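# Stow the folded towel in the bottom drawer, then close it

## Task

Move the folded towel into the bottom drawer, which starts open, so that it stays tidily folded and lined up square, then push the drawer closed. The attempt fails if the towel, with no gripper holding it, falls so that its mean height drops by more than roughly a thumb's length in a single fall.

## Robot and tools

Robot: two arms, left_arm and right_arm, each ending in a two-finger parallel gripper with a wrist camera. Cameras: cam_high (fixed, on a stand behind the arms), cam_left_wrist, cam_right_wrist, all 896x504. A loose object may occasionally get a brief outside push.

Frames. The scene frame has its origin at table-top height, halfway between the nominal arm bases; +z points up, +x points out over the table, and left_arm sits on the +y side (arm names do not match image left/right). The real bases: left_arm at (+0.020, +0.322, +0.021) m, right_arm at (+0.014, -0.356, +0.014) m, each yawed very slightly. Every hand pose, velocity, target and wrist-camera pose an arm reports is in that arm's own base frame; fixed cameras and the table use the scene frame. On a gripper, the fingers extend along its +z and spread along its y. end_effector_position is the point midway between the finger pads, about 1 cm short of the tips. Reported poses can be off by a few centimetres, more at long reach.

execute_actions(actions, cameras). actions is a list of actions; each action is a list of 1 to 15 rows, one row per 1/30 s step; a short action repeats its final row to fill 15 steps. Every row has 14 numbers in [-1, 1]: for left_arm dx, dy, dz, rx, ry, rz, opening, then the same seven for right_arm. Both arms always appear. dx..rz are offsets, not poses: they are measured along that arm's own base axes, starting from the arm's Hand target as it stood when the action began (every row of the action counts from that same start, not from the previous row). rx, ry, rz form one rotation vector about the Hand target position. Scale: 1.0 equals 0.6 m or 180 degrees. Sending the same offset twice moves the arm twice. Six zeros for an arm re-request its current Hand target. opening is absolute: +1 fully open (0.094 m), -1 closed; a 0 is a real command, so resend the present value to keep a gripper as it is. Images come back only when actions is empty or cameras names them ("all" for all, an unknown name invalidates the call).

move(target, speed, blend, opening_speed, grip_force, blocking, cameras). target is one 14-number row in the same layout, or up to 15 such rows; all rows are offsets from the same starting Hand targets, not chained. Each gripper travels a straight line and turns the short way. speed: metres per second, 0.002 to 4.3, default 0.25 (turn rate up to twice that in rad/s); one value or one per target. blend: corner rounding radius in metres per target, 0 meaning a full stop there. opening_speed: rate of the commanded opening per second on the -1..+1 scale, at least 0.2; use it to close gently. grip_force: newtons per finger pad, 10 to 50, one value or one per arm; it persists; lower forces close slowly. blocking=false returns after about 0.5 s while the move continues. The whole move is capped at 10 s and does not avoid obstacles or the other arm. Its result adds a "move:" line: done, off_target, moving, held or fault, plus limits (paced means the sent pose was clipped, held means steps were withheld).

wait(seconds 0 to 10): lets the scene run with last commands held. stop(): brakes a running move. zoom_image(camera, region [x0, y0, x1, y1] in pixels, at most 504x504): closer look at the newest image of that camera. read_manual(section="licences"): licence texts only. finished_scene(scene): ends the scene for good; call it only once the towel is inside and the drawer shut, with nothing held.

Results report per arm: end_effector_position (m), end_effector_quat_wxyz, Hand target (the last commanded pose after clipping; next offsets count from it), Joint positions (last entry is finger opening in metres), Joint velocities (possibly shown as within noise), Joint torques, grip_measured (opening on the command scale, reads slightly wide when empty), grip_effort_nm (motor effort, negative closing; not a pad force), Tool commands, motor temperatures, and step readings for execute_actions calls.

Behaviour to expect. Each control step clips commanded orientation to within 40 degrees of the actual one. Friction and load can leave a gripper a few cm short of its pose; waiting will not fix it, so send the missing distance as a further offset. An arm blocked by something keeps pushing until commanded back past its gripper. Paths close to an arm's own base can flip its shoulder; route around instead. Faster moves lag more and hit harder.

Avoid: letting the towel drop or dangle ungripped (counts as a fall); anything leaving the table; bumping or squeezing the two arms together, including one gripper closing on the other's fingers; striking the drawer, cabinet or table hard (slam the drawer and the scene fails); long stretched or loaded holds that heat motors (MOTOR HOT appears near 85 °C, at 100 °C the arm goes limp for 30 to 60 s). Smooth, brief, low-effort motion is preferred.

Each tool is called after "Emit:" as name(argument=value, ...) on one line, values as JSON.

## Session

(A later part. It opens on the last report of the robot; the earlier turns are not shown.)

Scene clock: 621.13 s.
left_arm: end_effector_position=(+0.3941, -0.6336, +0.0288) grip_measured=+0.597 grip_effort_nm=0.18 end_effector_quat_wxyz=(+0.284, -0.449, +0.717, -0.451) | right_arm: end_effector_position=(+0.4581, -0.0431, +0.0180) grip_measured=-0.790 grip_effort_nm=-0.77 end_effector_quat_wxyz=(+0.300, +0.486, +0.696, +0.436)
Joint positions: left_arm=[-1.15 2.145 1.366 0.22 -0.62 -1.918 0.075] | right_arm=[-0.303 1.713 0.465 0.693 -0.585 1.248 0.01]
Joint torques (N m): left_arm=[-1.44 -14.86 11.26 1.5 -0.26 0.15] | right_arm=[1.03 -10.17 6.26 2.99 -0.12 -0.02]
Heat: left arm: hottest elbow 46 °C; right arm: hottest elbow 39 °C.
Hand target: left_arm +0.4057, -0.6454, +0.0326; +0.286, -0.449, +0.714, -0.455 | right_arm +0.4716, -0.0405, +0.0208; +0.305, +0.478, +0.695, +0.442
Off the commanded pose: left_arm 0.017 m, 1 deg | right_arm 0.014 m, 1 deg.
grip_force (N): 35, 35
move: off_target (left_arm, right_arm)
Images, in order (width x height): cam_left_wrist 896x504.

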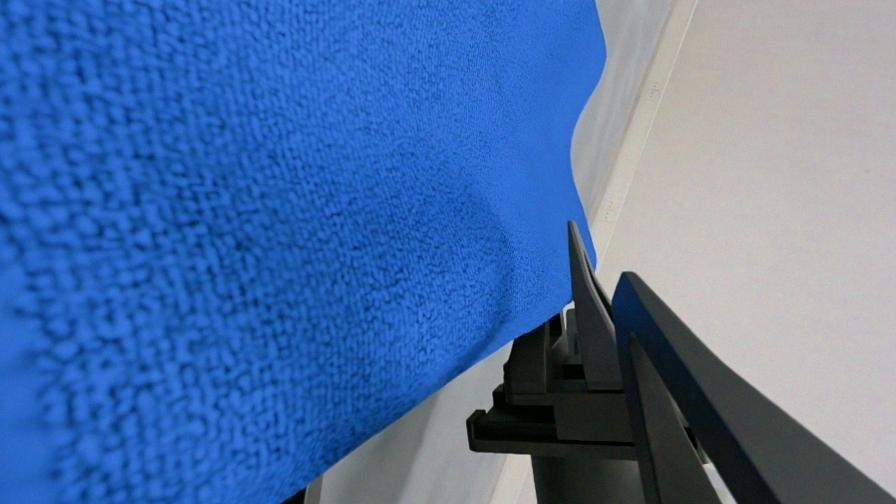

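Emit:
move(target=[0,0,0,0,0,0,-1,0,0,0,0,0,0,-1], cameras=["all"])

Scene clock: 627.93 s.
left_arm: end_effector_position=(+0.3937, -0.6328, +0.0235) grip_measured=-0.796 grip_effort_nm=-0.68 end_effector_quat_wxyz=(+0.284, -0.449, +0.719, -0.447) | right_arm: end_effector_position=(+0.4581, -0.0431, +0.0180) grip_measured=-0.790 grip_effort_nm=-0.77 end_effector_quat_wxyz=(+0.300, +0.486, +0.696, +0.436)
Joint positions: left_arm=[-1.15 2.152 1.367 0.217 -0.62 -1.917 0.01] | right_arm=[-0.303 1.713 0.465 0.693 -0.585 1.248 0.01]
Joint torques (N m): left_arm=[-1.03 -15.91 11.17 1.57 -0.28 0.14] | right_arm=[1.26 -11.05 6.35 2.97 -0.2 -0.05]
Heat: left arm: hottest elbow 47 °C; right arm: hottest elbow 39 °C.
Hand target: left_arm +0.4058, -0.6455, +0.0329; +0.286, -0.449, +0.714, -0.455 | right_arm +0.4716, -0.0406, +0.0208; +0.305, +0.478, +0.695, +0.442
Off the commanded pose: left_arm 0.020 m, 1 deg | right_arm 0.014 m, 1 deg.
grip_force (N): 35, 35
move: off_target (left_arm, right_arm)

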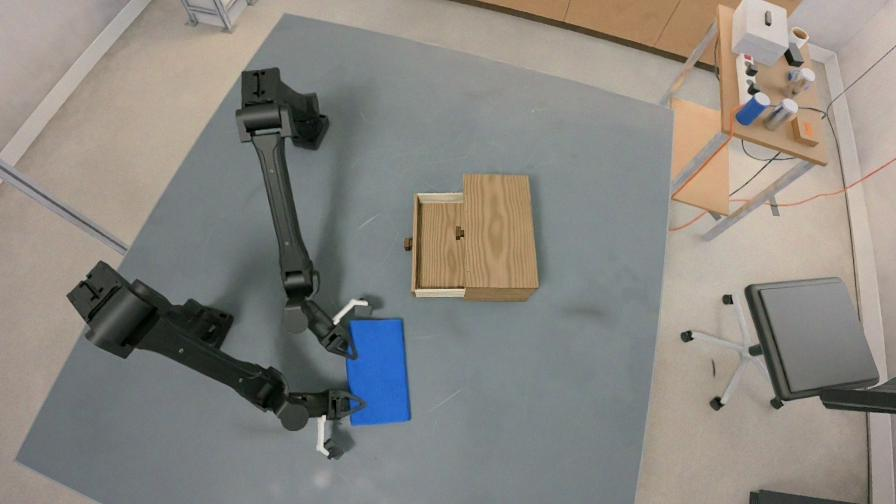

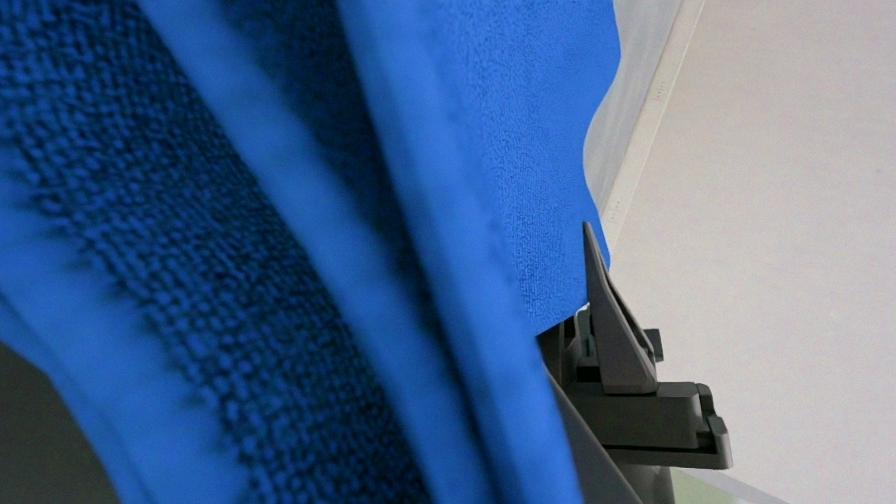

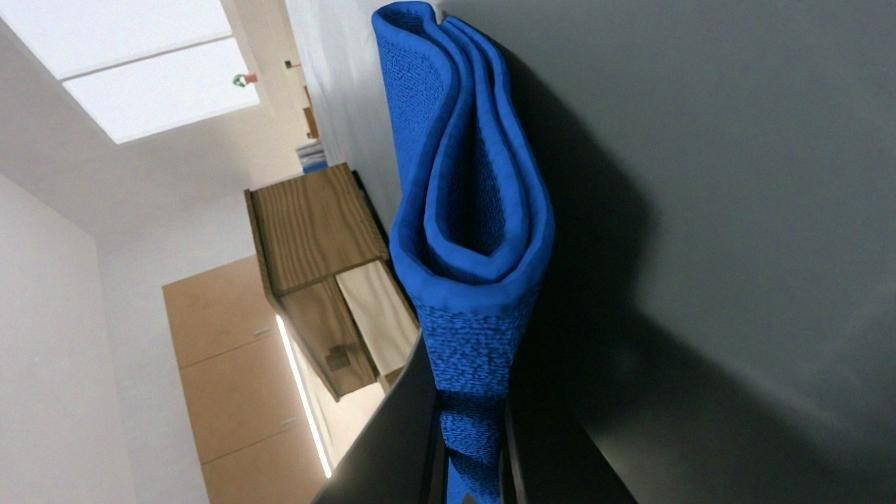

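Emit:
move(target=[[0,0,0,0,0,0,0.6,0,0,0,0,0,0,-1],[-0.155,0.085,-0.003,0,0,0,0.6,0,0,0,0,0,0,-1],[-0.185,0.156,-0.003,0,0,0,0.6,0,0,0,0,0,0,-1]], speed=0.15, blend=[0,0.02,0], cameras=["all"])

Scene clock: 652.20 s.
left_arm: end_effector_position=(+0.3005, -0.5534, +0.0257) grip_measured=+0.597 grip_effort_nm=0.20 end_effector_quat_wxyz=(+0.289, -0.449, +0.716, -0.449) | right_arm: end_effector_position=(+0.4581, -0.0432, +0.0179) grip_measured=-0.790 grip_effort_nm=-0.77 end_effector_quat_wxyz=(+0.300, +0.486, +0.696, +0.436)
Joint positions: left_arm=[-1.256 1.964 1.011 0.346 -0.72 -1.988 0.075] | right_arm=[-0.303 1.713 0.465 0.693 -0.584 1.248 0.01]
Joint torques (N m): left_arm=[-2.14 -15.15 4.77 2.39 -0.42 0.04] | right_arm=[1.08 -11.11 6.28 2.95 -0.21 -0.05]
Heat: left arm: hottest elbow 49 °C; right arm: hottest elbow 39 °C.
Hand target: left_arm +0.2948, -0.5518, +0.0310; +0.286, -0.449, +0.714, -0.455 | right_arm +0.4716, -0.0407, +0.0208; +0.305, +0.478, +0.695, +0.442
Off the commanded pose: left_arm 0.008 m, 1 deg | right_arm 0.014 m, 1 deg.
grip_force (N): 35, 35
move: off_target (right_arm)

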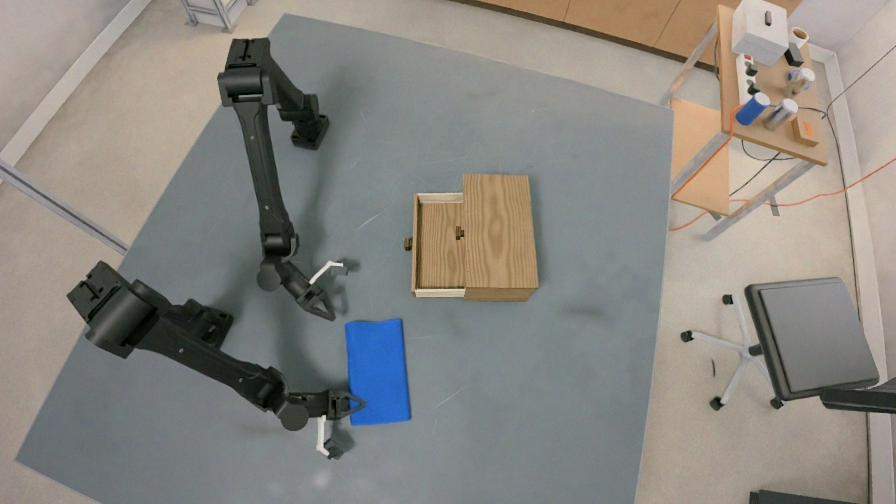

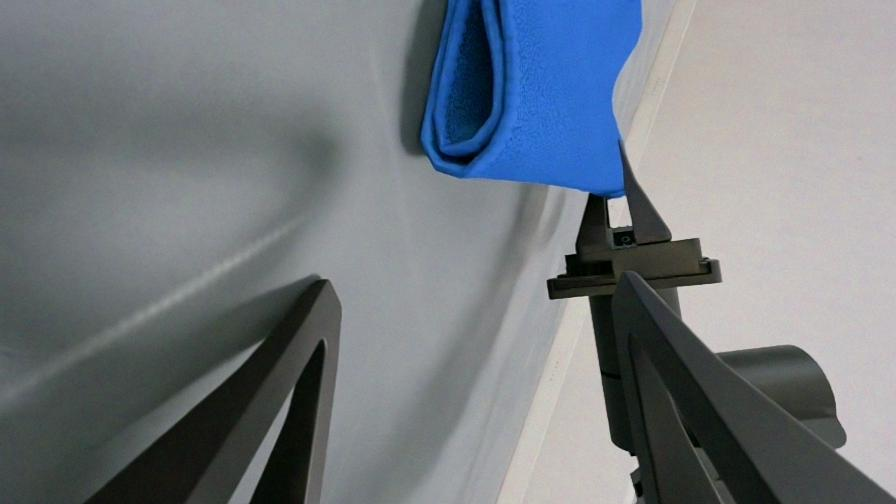

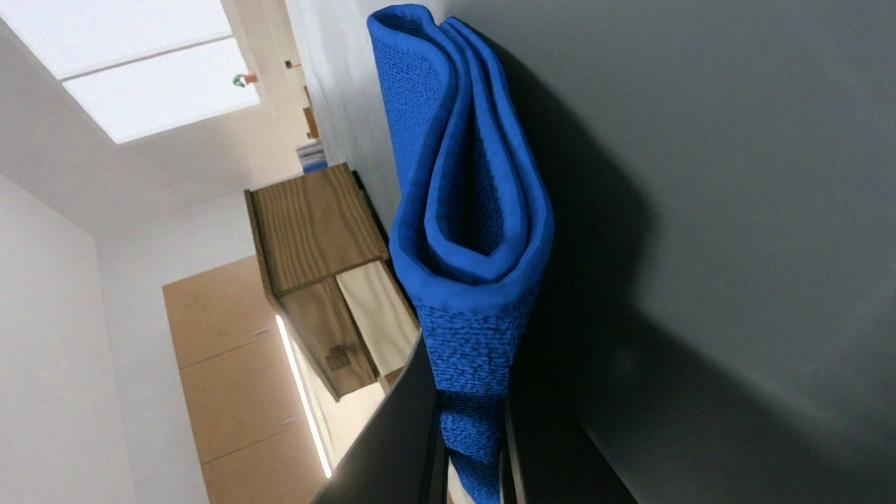

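Emit:
execute_actions(actions=[])

Scene clock: 688.73 s.
left_arm: end_effector_position=(+0.3003, -0.5535, +0.0258) grip_measured=+0.597 grip_effort_nm=0.20 end_effector_quat_wxyz=(+0.289, -0.449, +0.716, -0.449) | right_arm: end_effector_position=(+0.4581, -0.0432, +0.0179) grip_measured=-0.790 grip_effort_nm=-0.77 end_effector_quat_wxyz=(+0.300, +0.486, +0.696, +0.436)
Joint positions: left_arm=[-1.256 1.964 1.011 0.346 -0.72 -1.988 0.075] | right_arm=[-0.303 1.713 0.465 0.693 -0.584 1.248 0.01]
Joint velocities: within noise
Joint torques (N m): left_arm=[-2.26 -14.92 4.52 2.17 -0.44 0.06] | right_arm=[0.85 -10.46 6.32 2.97 -0.15 -0.08]
Motor temperatures (°C): left_arm=[29 31 44 26 29 26 30] | right_arm=[30 34 39 26 28 29 32]
Heat: left arm: hottest elbow 44 °C; right arm: hottest elbow 39 °C.
Hand target: left_arm +0.2947, -0.5520, +0.0311; +0.286, -0.449, +0.714, -0.455 | right_arm +0.4716, -0.0407, +0.0208; +0.305, +0.478, +0.695, +0.442
Tool commands: left_gripper/opening=+0.6 right_gripper/opening=-1.0
Off the commanded pose: left_arm 0.008 m, 1 deg | right_arm 0.014 m, 1 deg.
grip_force (N): 35, 35

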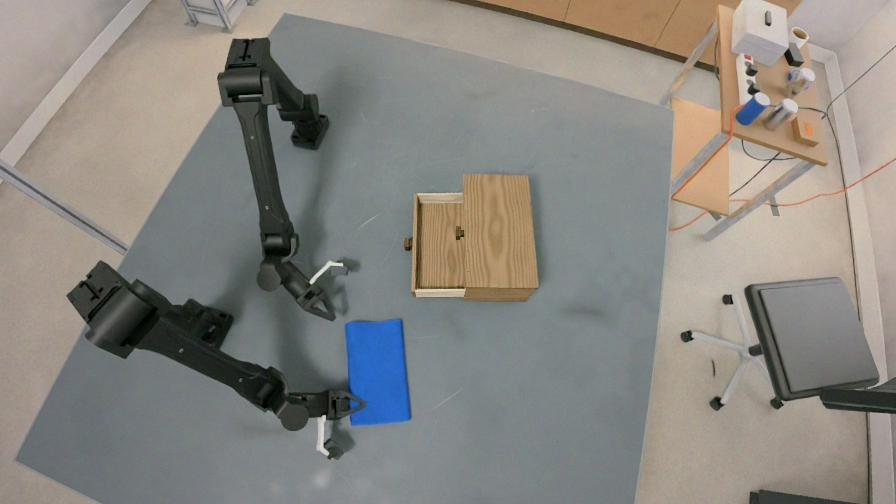

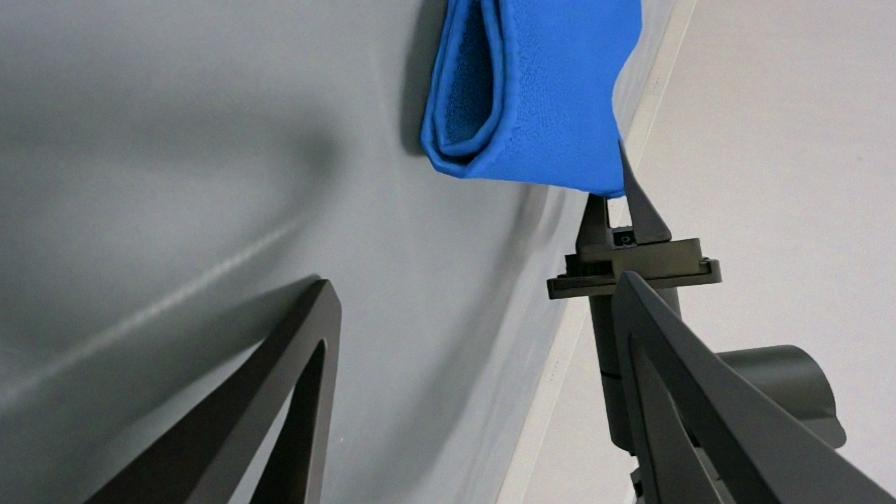

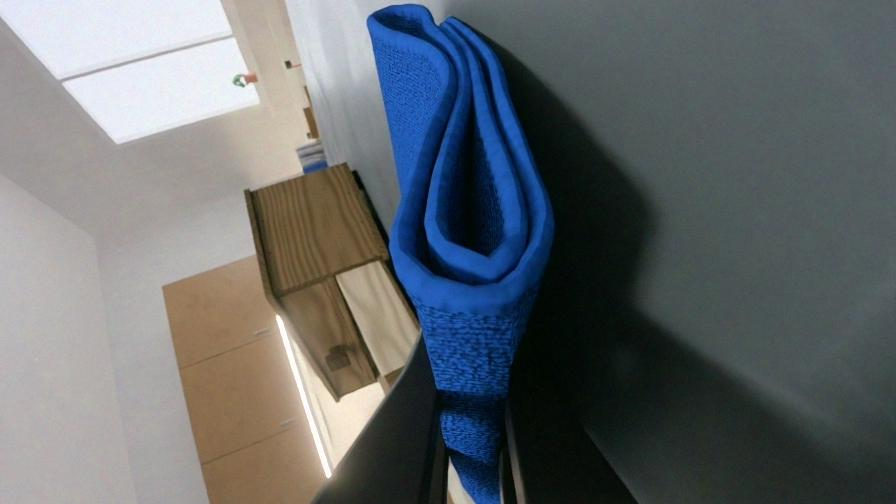

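Emit:
move(target=[0.083, -0.125, 0.005, 0, 0, 0, 0.6, 0, 0, 0, 0, 0, 0, -1], speed=0.08, cameras=["cam_left_wrist"])

Scene clock: 770.73 s.
left_arm: end_effector_position=(+0.3337, -0.6131, +0.0278) grip_measured=+0.597 grip_effort_nm=0.18 end_effector_quat_wxyz=(+0.285, -0.448, +0.718, -0.450) | right_arm: end_effector_position=(+0.4581, -0.0432, +0.0179) grip_measured=-0.790 grip_effort_nm=-0.77 end_effector_quat_wxyz=(+0.300, +0.486, +0.696, +0.436)
Joint positions: left_arm=[-1.231 2.071 1.227 0.248 -0.689 -1.971 0.075] | right_arm=[-0.303 1.713 0.465 0.693 -0.584 1.248 0.01]
Joint torques (N m): left_arm=[-1.08 -14.33 10.77 1.46 -0.27 0.18] | right_arm=[1.55 -10.81 6.54 2.97 -0.2 -0.05]
Heat: left arm: hottest elbow 41 °C; right arm: hottest elbow 39 °C.
Hand target: left_arm +0.3445, -0.6269, +0.0341; +0.286, -0.449, +0.714, -0.455 | right_arm +0.4716, -0.0407, +0.0208; +0.305, +0.478, +0.695, +0.442
Off the commanded pose: left_arm 0.019 m, 1 deg | right_arm 0.014 m, 1 deg.
grip_force (N): 35, 35
move: off_target (left_arm, right_arm)
Images, in order (width x height): cam_left_wrist 896x504.

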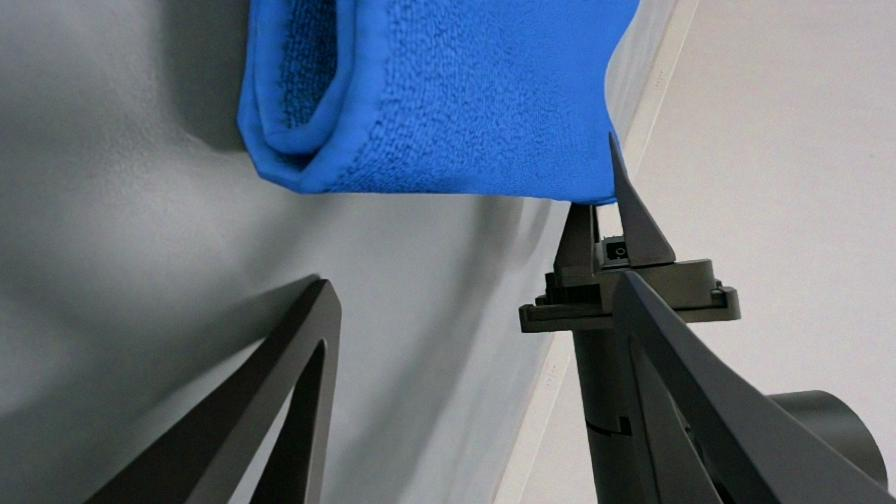

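Emit:
move(target=[0.117, 0.018, -0.006, 0, 0, 0, 0.6, 0, 0, 0, 0, 0, 0, -1], speed=0.06, cameras=["cam_left_wrist"])

Scene clock: 789.97 s.
left_arm: end_effector_position=(+0.4010, -0.6047, +0.0280) grip_measured=+0.597 grip_effort_nm=0.18 end_effector_quat_wxyz=(+0.284, -0.449, +0.721, -0.445) | right_arm: end_effector_position=(+0.4581, -0.0432, +0.0179) grip_measured=-0.790 grip_effort_nm=-0.77 end_effector_quat_wxyz=(+0.300, +0.486, +0.696, +0.436)
Joint positions: left_arm=[-1.119 2.102 1.288 0.251 -0.592 -1.899 0.075] | right_arm=[-0.303 1.713 0.465 0.693 -0.584 1.248 0.01]
Joint torques (N m): left_arm=[-0.91 -13.98 10.56 2.63 -0.27 0.21] | right_arm=[0.85 -9.99 6.41 3.11 -0.2 -0.08]
Heat: left arm: hottest elbow 44 °C; right arm: hottest elbow 39 °C.
Hand target: left_arm +0.4149, -0.6160, +0.0306; +0.286, -0.449, +0.714, -0.455 | right_arm +0.4716, -0.0407, +0.0208; +0.305, +0.478, +0.695, +0.442
Off the commanded pose: left_arm 0.018 m, 1 deg | right_arm 0.014 m, 1 deg.
grip_force (N): 35, 35
move: off_target (left_arm, right_arm)
Images, in order (width x height): cam_left_wrist 896x504.

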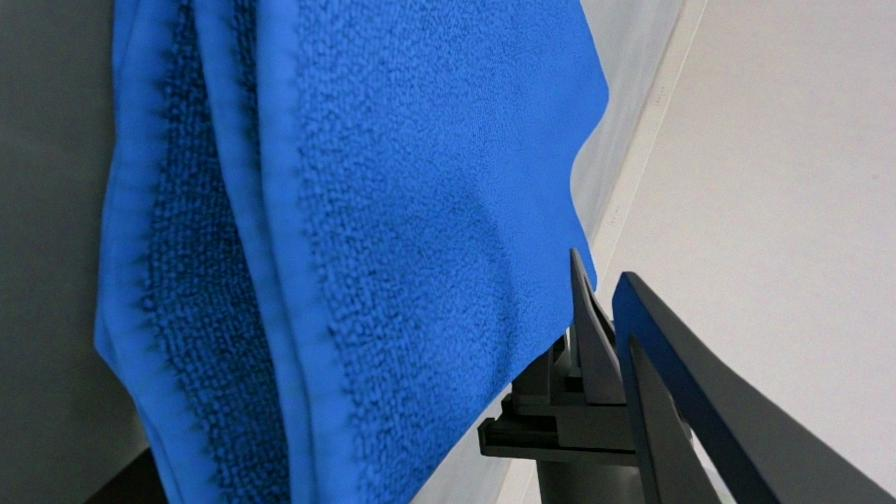

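Emit:
move(target=[0, 0, 0, 0, 0, 0, -1, 0, 0, 0, 0, 0, 0, -1], speed=0.06, cameras=["all"])

Scene clock: 816.80 s.
left_arm: end_effector_position=(+0.4011, -0.6030, +0.0192) grip_measured=-0.777 grip_effort_nm=-0.68 end_effector_quat_wxyz=(+0.285, -0.448, +0.725, -0.439) | right_arm: end_effector_position=(+0.4581, -0.0432, +0.0179) grip_measured=-0.790 grip_effort_nm=-0.77 end_effector_quat_wxyz=(+0.300, +0.486, +0.696, +0.436)
Joint positions: left_arm=[-1.118 2.115 1.288 0.251 -0.592 -1.897 0.01] | right_arm=[-0.303 1.713 0.465 0.693 -0.584 1.248 0.01]
Joint torques (N m): left_arm=[-1.44 -15.33 10.5 2.62 -0.28 0.17] | right_arm=[0.97 -10.81 6.22 3.06 -0.19 -0.11]
Heat: left arm: hottest elbow 47 °C; right arm: hottest elbow 39 °C.
Hand target: left_arm +0.4148, -0.6161, +0.0306; +0.286, -0.449, +0.714, -0.455 | right_arm +0.4716, -0.0407, +0.0208; +0.305, +0.478, +0.695, +0.442
Off the commanded pose: left_arm 0.022 m, 2 deg | right_arm 0.014 m, 1 deg.
grip_force (N): 35, 35
move: off_target (left_arm, right_arm)

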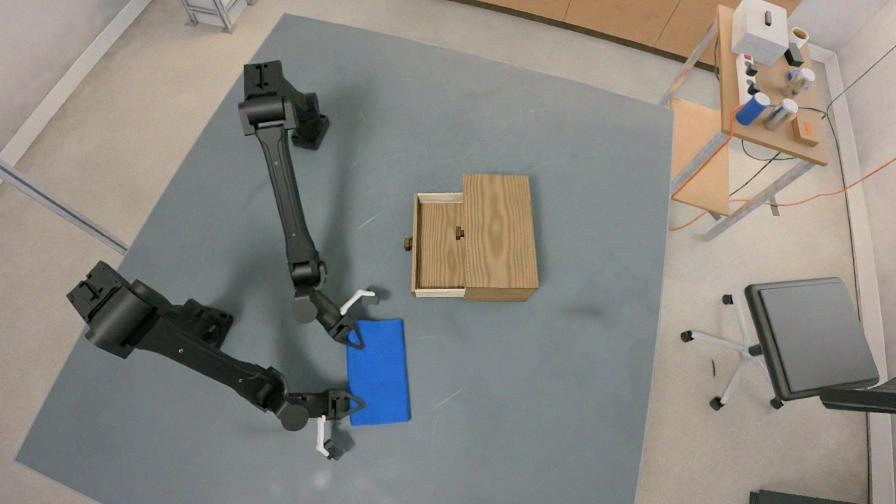

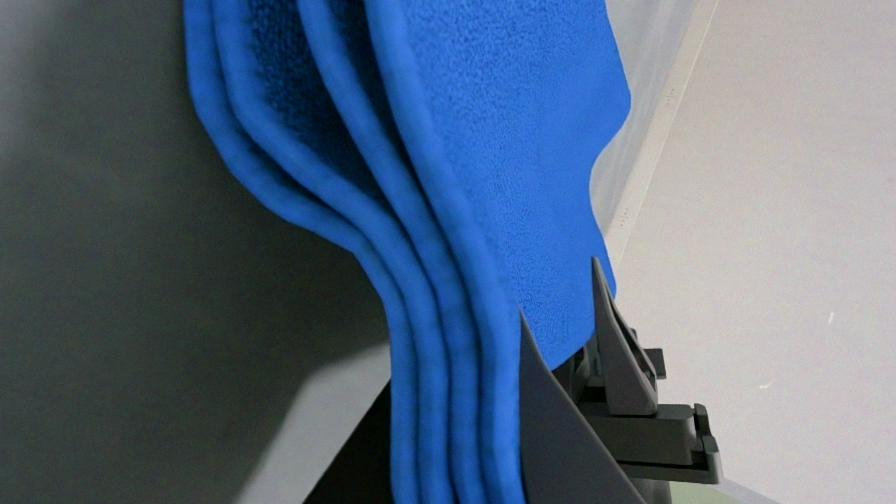

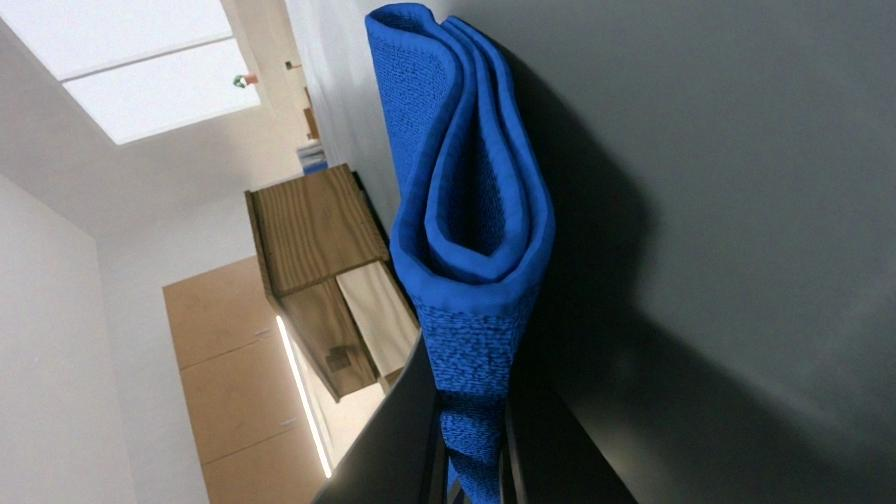

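Emit:
move(target=[-0.0025, 0.0067, 0.1, 0, 0, 0, -1, 0.0025, -0.0067, 0.1, 0, 0, 0, -1], speed=0.05, cameras=["all"])

Scene clock: 857.53 s.
left_arm: end_effector_position=(+0.3992, -0.6003, +0.0522) grip_measured=-0.781 grip_effort_nm=-0.72 end_effector_quat_wxyz=(+0.284, -0.447, +0.730, -0.433) | right_arm: end_effector_position=(+0.4549, -0.0411, +0.0592) grip_measured=-0.790 grip_effort_nm=-0.77 end_effector_quat_wxyz=(+0.288, +0.491, +0.698, +0.434)
Joint positions: left_arm=[-1.118 2.045 1.288 0.166 -0.588 -1.896 0.01] | right_arm=[-0.302 1.532 0.478 0.471 -0.589 1.248 0.01]
Joint torques (N m): left_arm=[-0.56 -18.73 10.84 1.39 -0.38 0.18] | right_arm=[0.21 -13.1 8.85 1.78 -0.37 -0.09]
Motor temperatures (°C): left_arm=[29 33 50 26 29 26 30] | right_arm=[29 34 39 26 28 29 33]
Heat: left arm: hottest elbow 50 °C; right arm: hottest elbow 39 °C.
Hand target: left_arm +0.4132, -0.6121, +0.0905; +0.286, -0.449, +0.714, -0.455 | right_arm +0.4731, -0.0447, +0.0808; +0.305, +0.478, +0.695, +0.442
Off the commanded pose: left_arm 0.042 m, 3 deg | right_arm 0.028 m, 3 deg.
grip_force (N): 35, 35
move: off_target (left_arm, right_arm)

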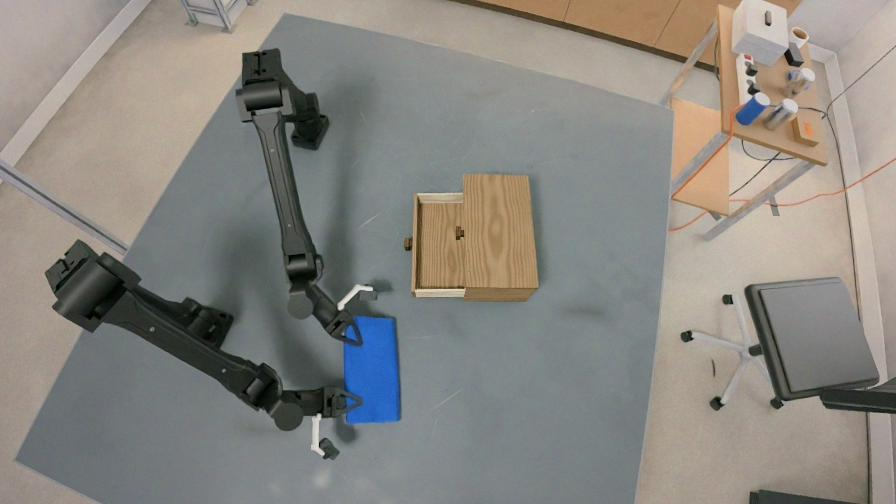

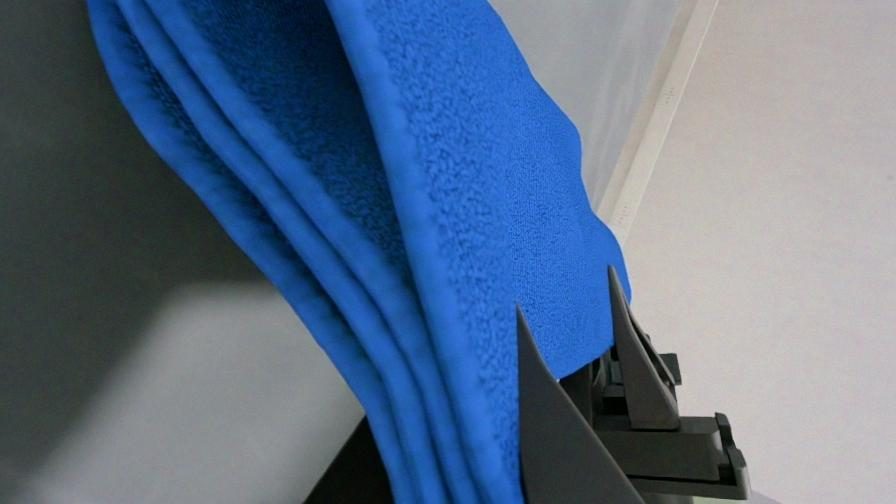

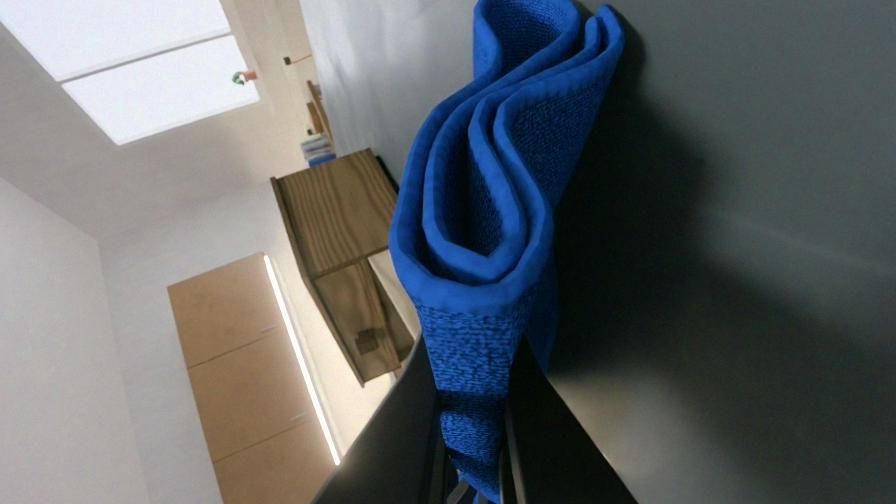

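Emit:
move(target=[0, 0, 0.16, 0, 0, 0, -1, 0, 0, 0.16, 0, 0, 0, -1], speed=0.05, cameras=["cam_left_wrist", "cam_right_wrist"])

Scene clock: 864.77 s.
left_arm: end_effector_position=(+0.3988, -0.5996, +0.1381) grip_measured=-0.781 grip_effort_nm=-0.73 end_effector_quat_wxyz=(+0.285, -0.446, +0.734, -0.426) | right_arm: end_effector_position=(+0.4553, -0.0409, +0.1460) grip_measured=-0.790 grip_effort_nm=-0.77 end_effector_quat_wxyz=(+0.283, +0.493, +0.699, +0.434)
Joint positions: left_arm=[-1.118 1.905 1.346 -0.048 -0.588 -1.896 0.01] | right_arm=[-0.302 1.262 0.57 0.101 -0.591 1.248 0.01]
Joint torques (N m): left_arm=[-1.14 -17.9 13.12 1.51 -0.38 0.14] | right_arm=[-0.5 -10.58 12.42 1.73 -0.31 -0.11]
Heat: left arm: hottest elbow 50 °C; right arm: hottest elbow 40 °C.
Hand target: left_arm +0.4132, -0.6121, +0.1865; +0.286, -0.449, +0.714, -0.455 | right_arm +0.4731, -0.0447, +0.1769; +0.305, +0.478, +0.695, +0.442
Off the commanded pose: left_arm 0.052 m, 4 deg | right_arm 0.036 m, 3 deg.
grip_force (N): 35, 35
move: off_target (left_arm, right_arm)
Images, in order (width x height): cam_left_wrist 896x504, cam_right_wrist 896x504.

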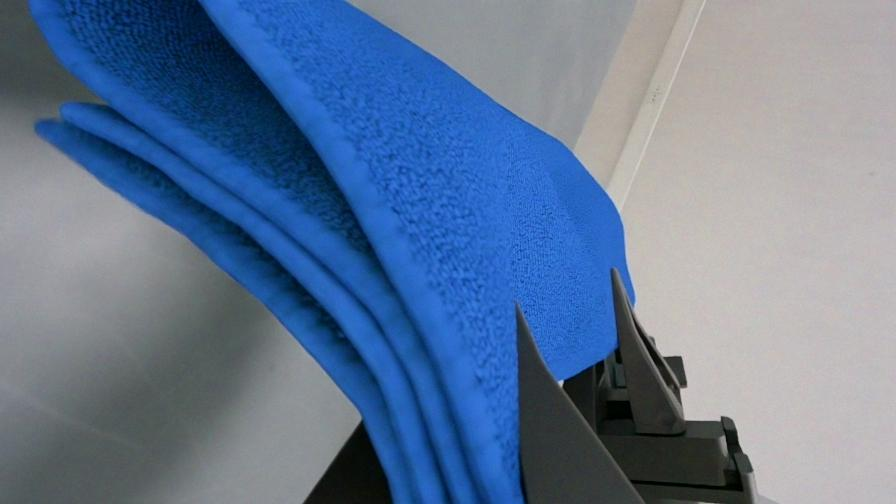

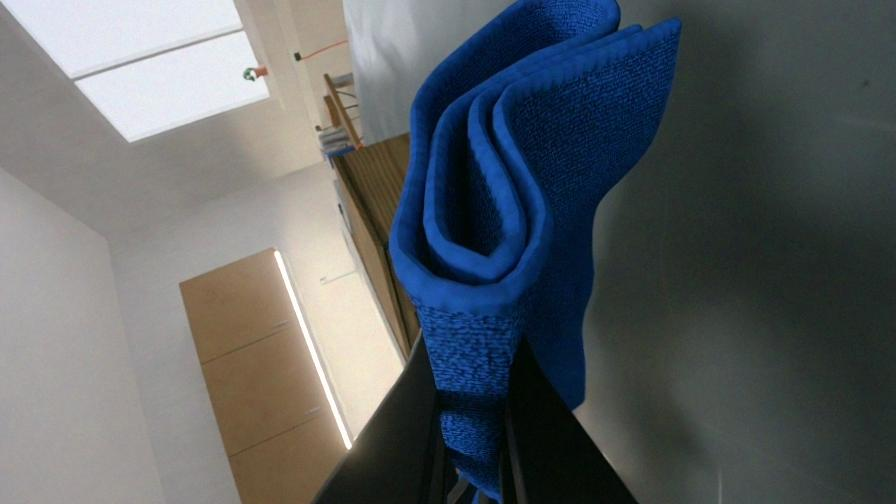

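Emit:
move(target=[[0, 0, 0.09, 0, 0, 0, -1, 0, 0, 0.067, 0, 0, 0, -1], [0.033, 0.65, 0.09, 0, 0, -0.025, -1, -0.0187, 0.642, 0.067, 0, 0, -0.025, -1]], speed=[0.06, 0.12], blend=[0.02, 0], cameras=["all"])

Scene clock: 937.80 s.
left_arm: end_effector_position=(+0.4329, -0.2298, +0.2327) grip_measured=-0.781 grip_effort_nm=-0.72 end_effector_quat_wxyz=(+0.259, -0.421, +0.736, -0.463) | right_arm: end_effector_position=(+0.4516, +0.3242, +0.2016) grip_measured=-0.790 grip_effort_nm=-0.77 end_effector_quat_wxyz=(+0.323, +0.506, +0.682, +0.418)
Joint positions: left_arm=[-0.462 1.127 0.694 -0.02 0.072 -1.545 0.01] | right_arm=[0.753 1.396 0.843 0.045 0.426 1.778 0.01]
Joint torques (N m): left_arm=[-0.85 -7.88 8.54 2.35 -0.18 0.13] | right_arm=[0.73 -10.93 12.83 1.92 0.29 -0.02]
Motor temperatures (°C): left_arm=[29 35 53 26 29 26 31] | right_arm=[29 34 49 26 28 29 33]
Heat: left arm: hottest elbow 53 °C; right arm: hottest elbow 49 °C.
Hand target: left_arm +0.4329, -0.2220, +0.2405; +0.268, -0.421, +0.731, -0.466 | right_arm +0.4618, +0.3407, +0.2171; +0.322, +0.505, +0.675, +0.430
Off the commanded pose: left_arm 0.011 m, 1 deg | right_arm 0.025 m, 2 deg.
grip_force (N): 35, 35
move: off_target (left_arm, right_arm)

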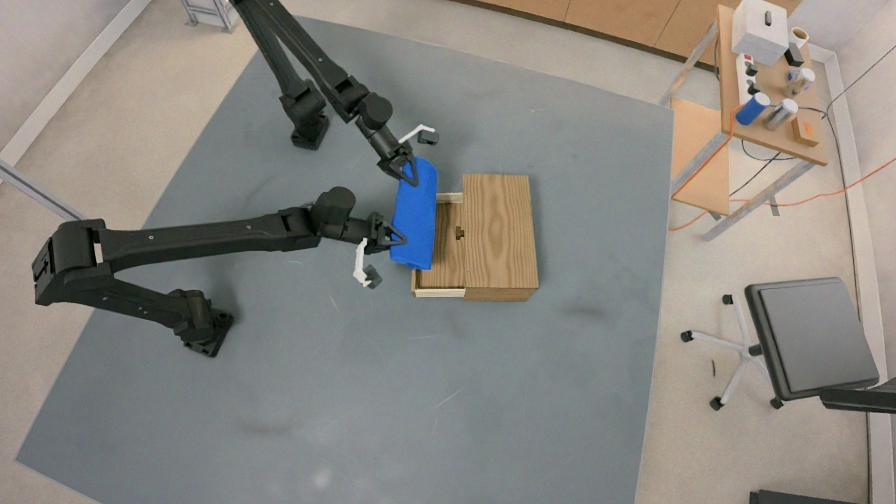

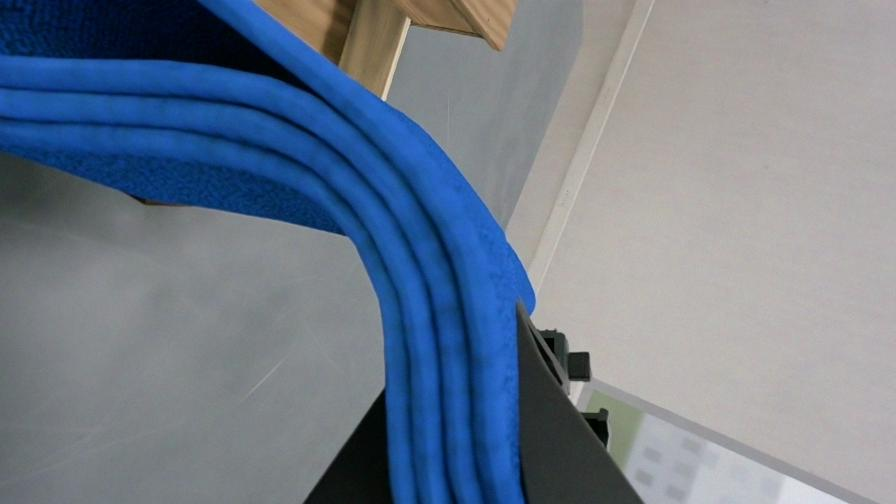

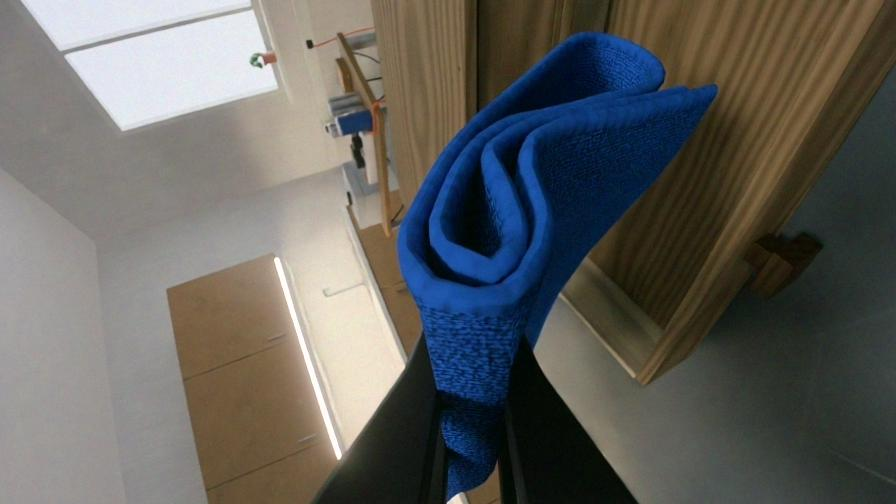

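Emit:
zoom_image(camera="cam_right_wrist", region=[500, 150, 896, 400])

Emit:
zoom_image(camera="cam_left_wrist", region=[0, 0, 560, 250])

Scaled by 1.273 from the camera's 896x504 image, which has a finer 1280x720 frame.

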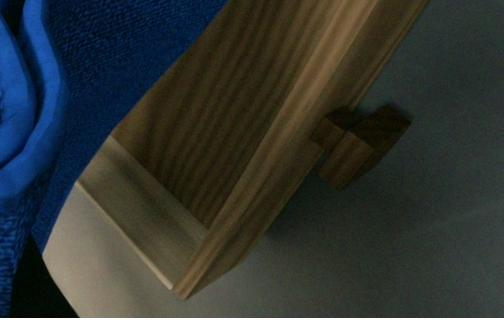

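Region (0, 0, 560, 250) is 560x250 pixels. A region can be at most 504 by 504 pixels.

Emit:
zoom_image(camera="cam_left_wrist", region=[200, 0, 600, 220])

Emit:
zoom_image(camera="cam_high", region=[360, 130, 560, 320])

Scaled by 1.260 from the camera's 896x504 image, which has a finer 1280x720 frame.

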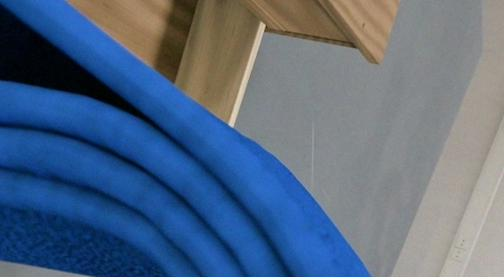

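Scaled by 2.520 from the camera's 896x504 image, which has a finer 1280x720 frame.

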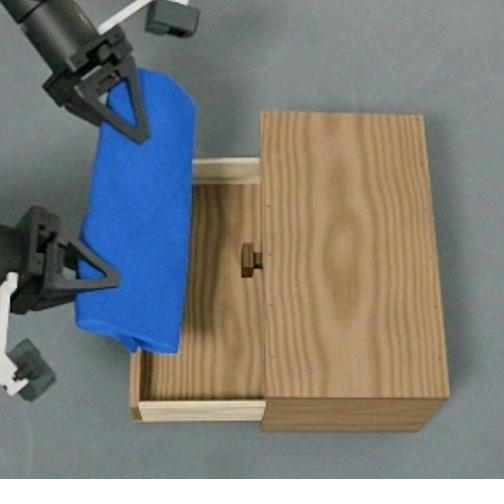

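Emit:
move(target=[0, 0, -0.13, 0, 0, 0, -1, 0, 0, -0.085, 0, 0, 0, -1], speed=0.08, cameras=["all"])

Emit:
zoom_image(camera="cam_high", region=[360, 130, 560, 320])

Scene clock: 1032.47 s.
left_arm: end_effector_position=(+0.4292, -0.2247, +0.1638) grip_measured=-0.781 grip_effort_nm=-0.72 end_effector_quat_wxyz=(+0.261, -0.422, +0.734, -0.464) | right_arm: end_effector_position=(+0.4637, +0.3346, +0.1724) grip_measured=-0.790 grip_effort_nm=-0.77 end_effector_quat_wxyz=(+0.326, +0.507, +0.676, +0.425)
Joint positions: left_arm=[-0.455 1.241 0.564 0.228 0.072 -1.545 0.01] | right_arm=[0.753 1.489 0.836 0.166 0.431 1.778 0.01]
Joint torques (N m): left_arm=[-1.2 -5.77 7.64 3.48 -0.14 0.16] | right_arm=[0.62 -12.45 7.64 3.41 0.17 -0.03]
Motor temperatures (°C): left_arm=[29 29 49 26 29 26 31] | right_arm=[29 33 50 26 28 29 33]
Heat: left arm: hottest elbow 49 °C; right arm: hottest elbow 50 °C.
Hand target: left_arm +0.4329, -0.2221, +0.1625; +0.268, -0.421, +0.731, -0.466 | right_arm +0.4618, +0.3407, +0.1660; +0.322, +0.505, +0.675, +0.430
Off the commanded pose: left_arm 0.005 m, 1 deg | right_arm 0.009 m, 1 deg.
grip_force (N): 35, 35
move: done

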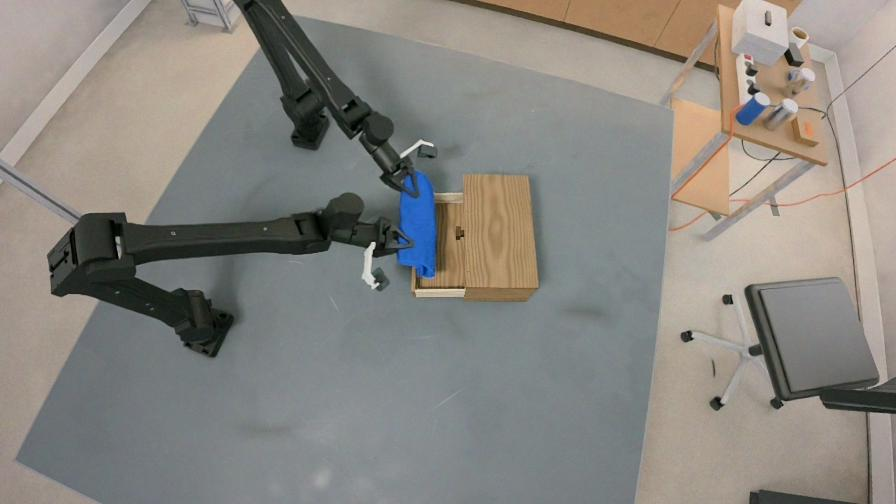

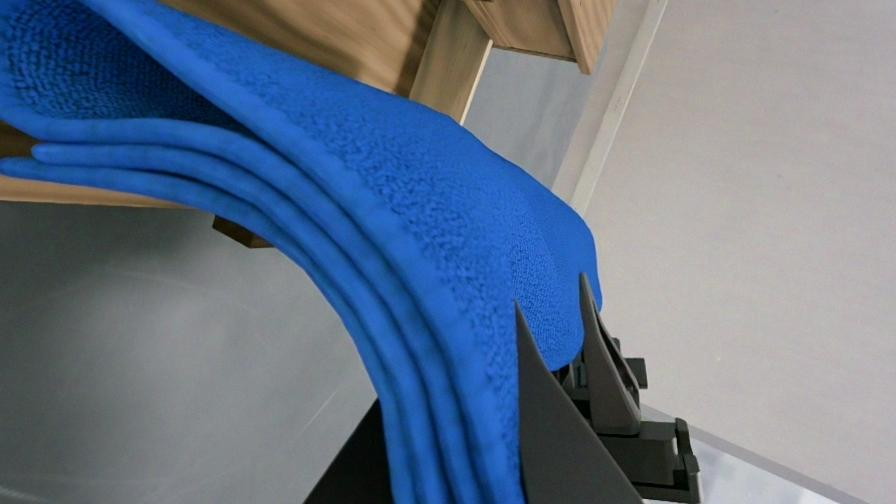

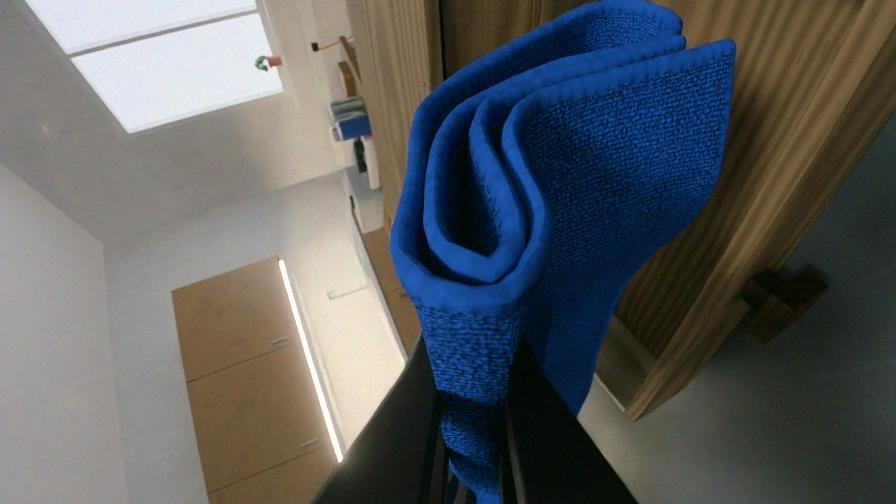

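Scaled by 2.520 from the camera's 896x504 image, which has a finer 1280x720 frame.

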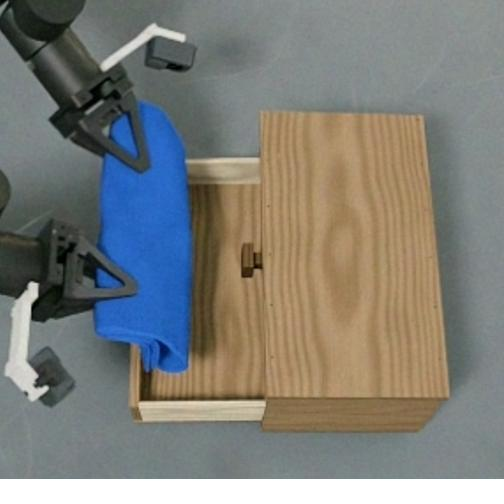

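Emit:
move(target=[0.0125, -0.045, 0, 0, 0, 0, -1, 0.0145, -0.0445, -0.012, 0, 0, 0, -1], speed=0.06, cameras=["cam_high"])

Emit:
zoom_image(camera="cam_high", region=[360, 130, 560, 320])

Scene clock: 1096.60 s.
left_arm: end_effector_position=(+0.4248, -0.2386, +0.1429) grip_measured=-0.781 grip_effort_nm=-0.72 end_effector_quat_wxyz=(+0.257, -0.426, +0.743, -0.447) | right_arm: end_effector_position=(+0.4654, +0.3195, +0.1588) grip_measured=-0.790 grip_effort_nm=-0.77 end_effector_quat_wxyz=(+0.317, +0.505, +0.680, +0.427)
Joint positions: left_arm=[-0.503 1.292 0.564 0.24 0.023 -1.557 0.01] | right_arm=[0.717 1.489 0.796 0.206 0.379 1.764 0.01]
Joint torques (N m): left_arm=[-2.32 -6.01 11.06 3.26 -0.36 0] | right_arm=[-0.97 -12.28 7.49 3.52 0.11 -0.17]
Motor temperatures (°C): left_arm=[29 29 47 26 29 26 31] | right_arm=[29 34 43 26 28 29 33]
Heat: left arm: hottest elbow 47 °C; right arm: hottest elbow 43 °C.
Hand target: left_arm +0.4404, -0.2491, +0.1623; +0.268, -0.421, +0.731, -0.466 | right_arm +0.4705, +0.3138, +0.1587; +0.322, +0.505, +0.675, +0.430
Off the commanded pose: left_arm 0.027 m, 3 deg | right_arm 0.008 m, 1 deg.
grip_force (N): 35, 35
move: off_target (left_arm)
Images, in order (width x height): cam_high 896x504.

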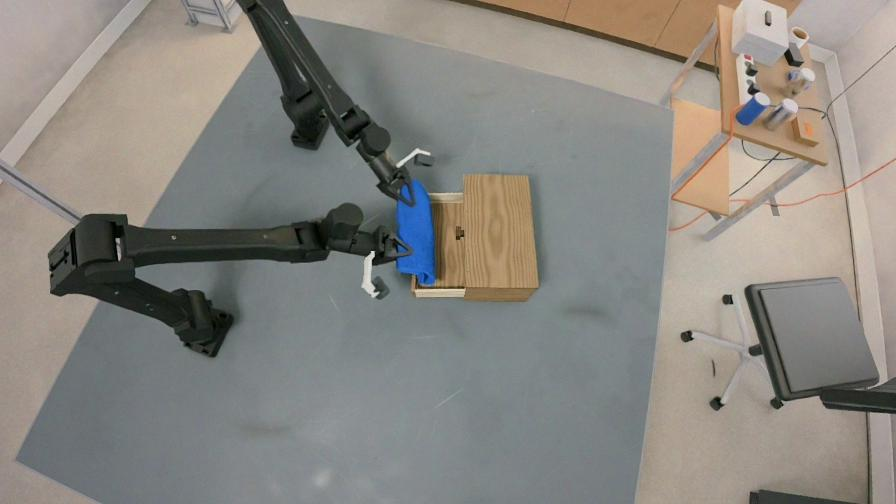

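Scaled by 2.520 from the camera's 896x504 image, which has a finer 1280x720 frame.

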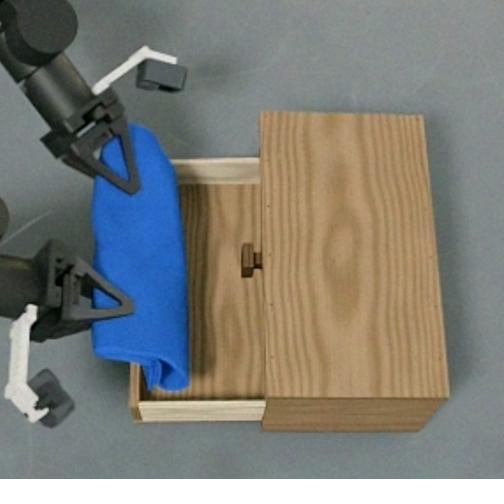

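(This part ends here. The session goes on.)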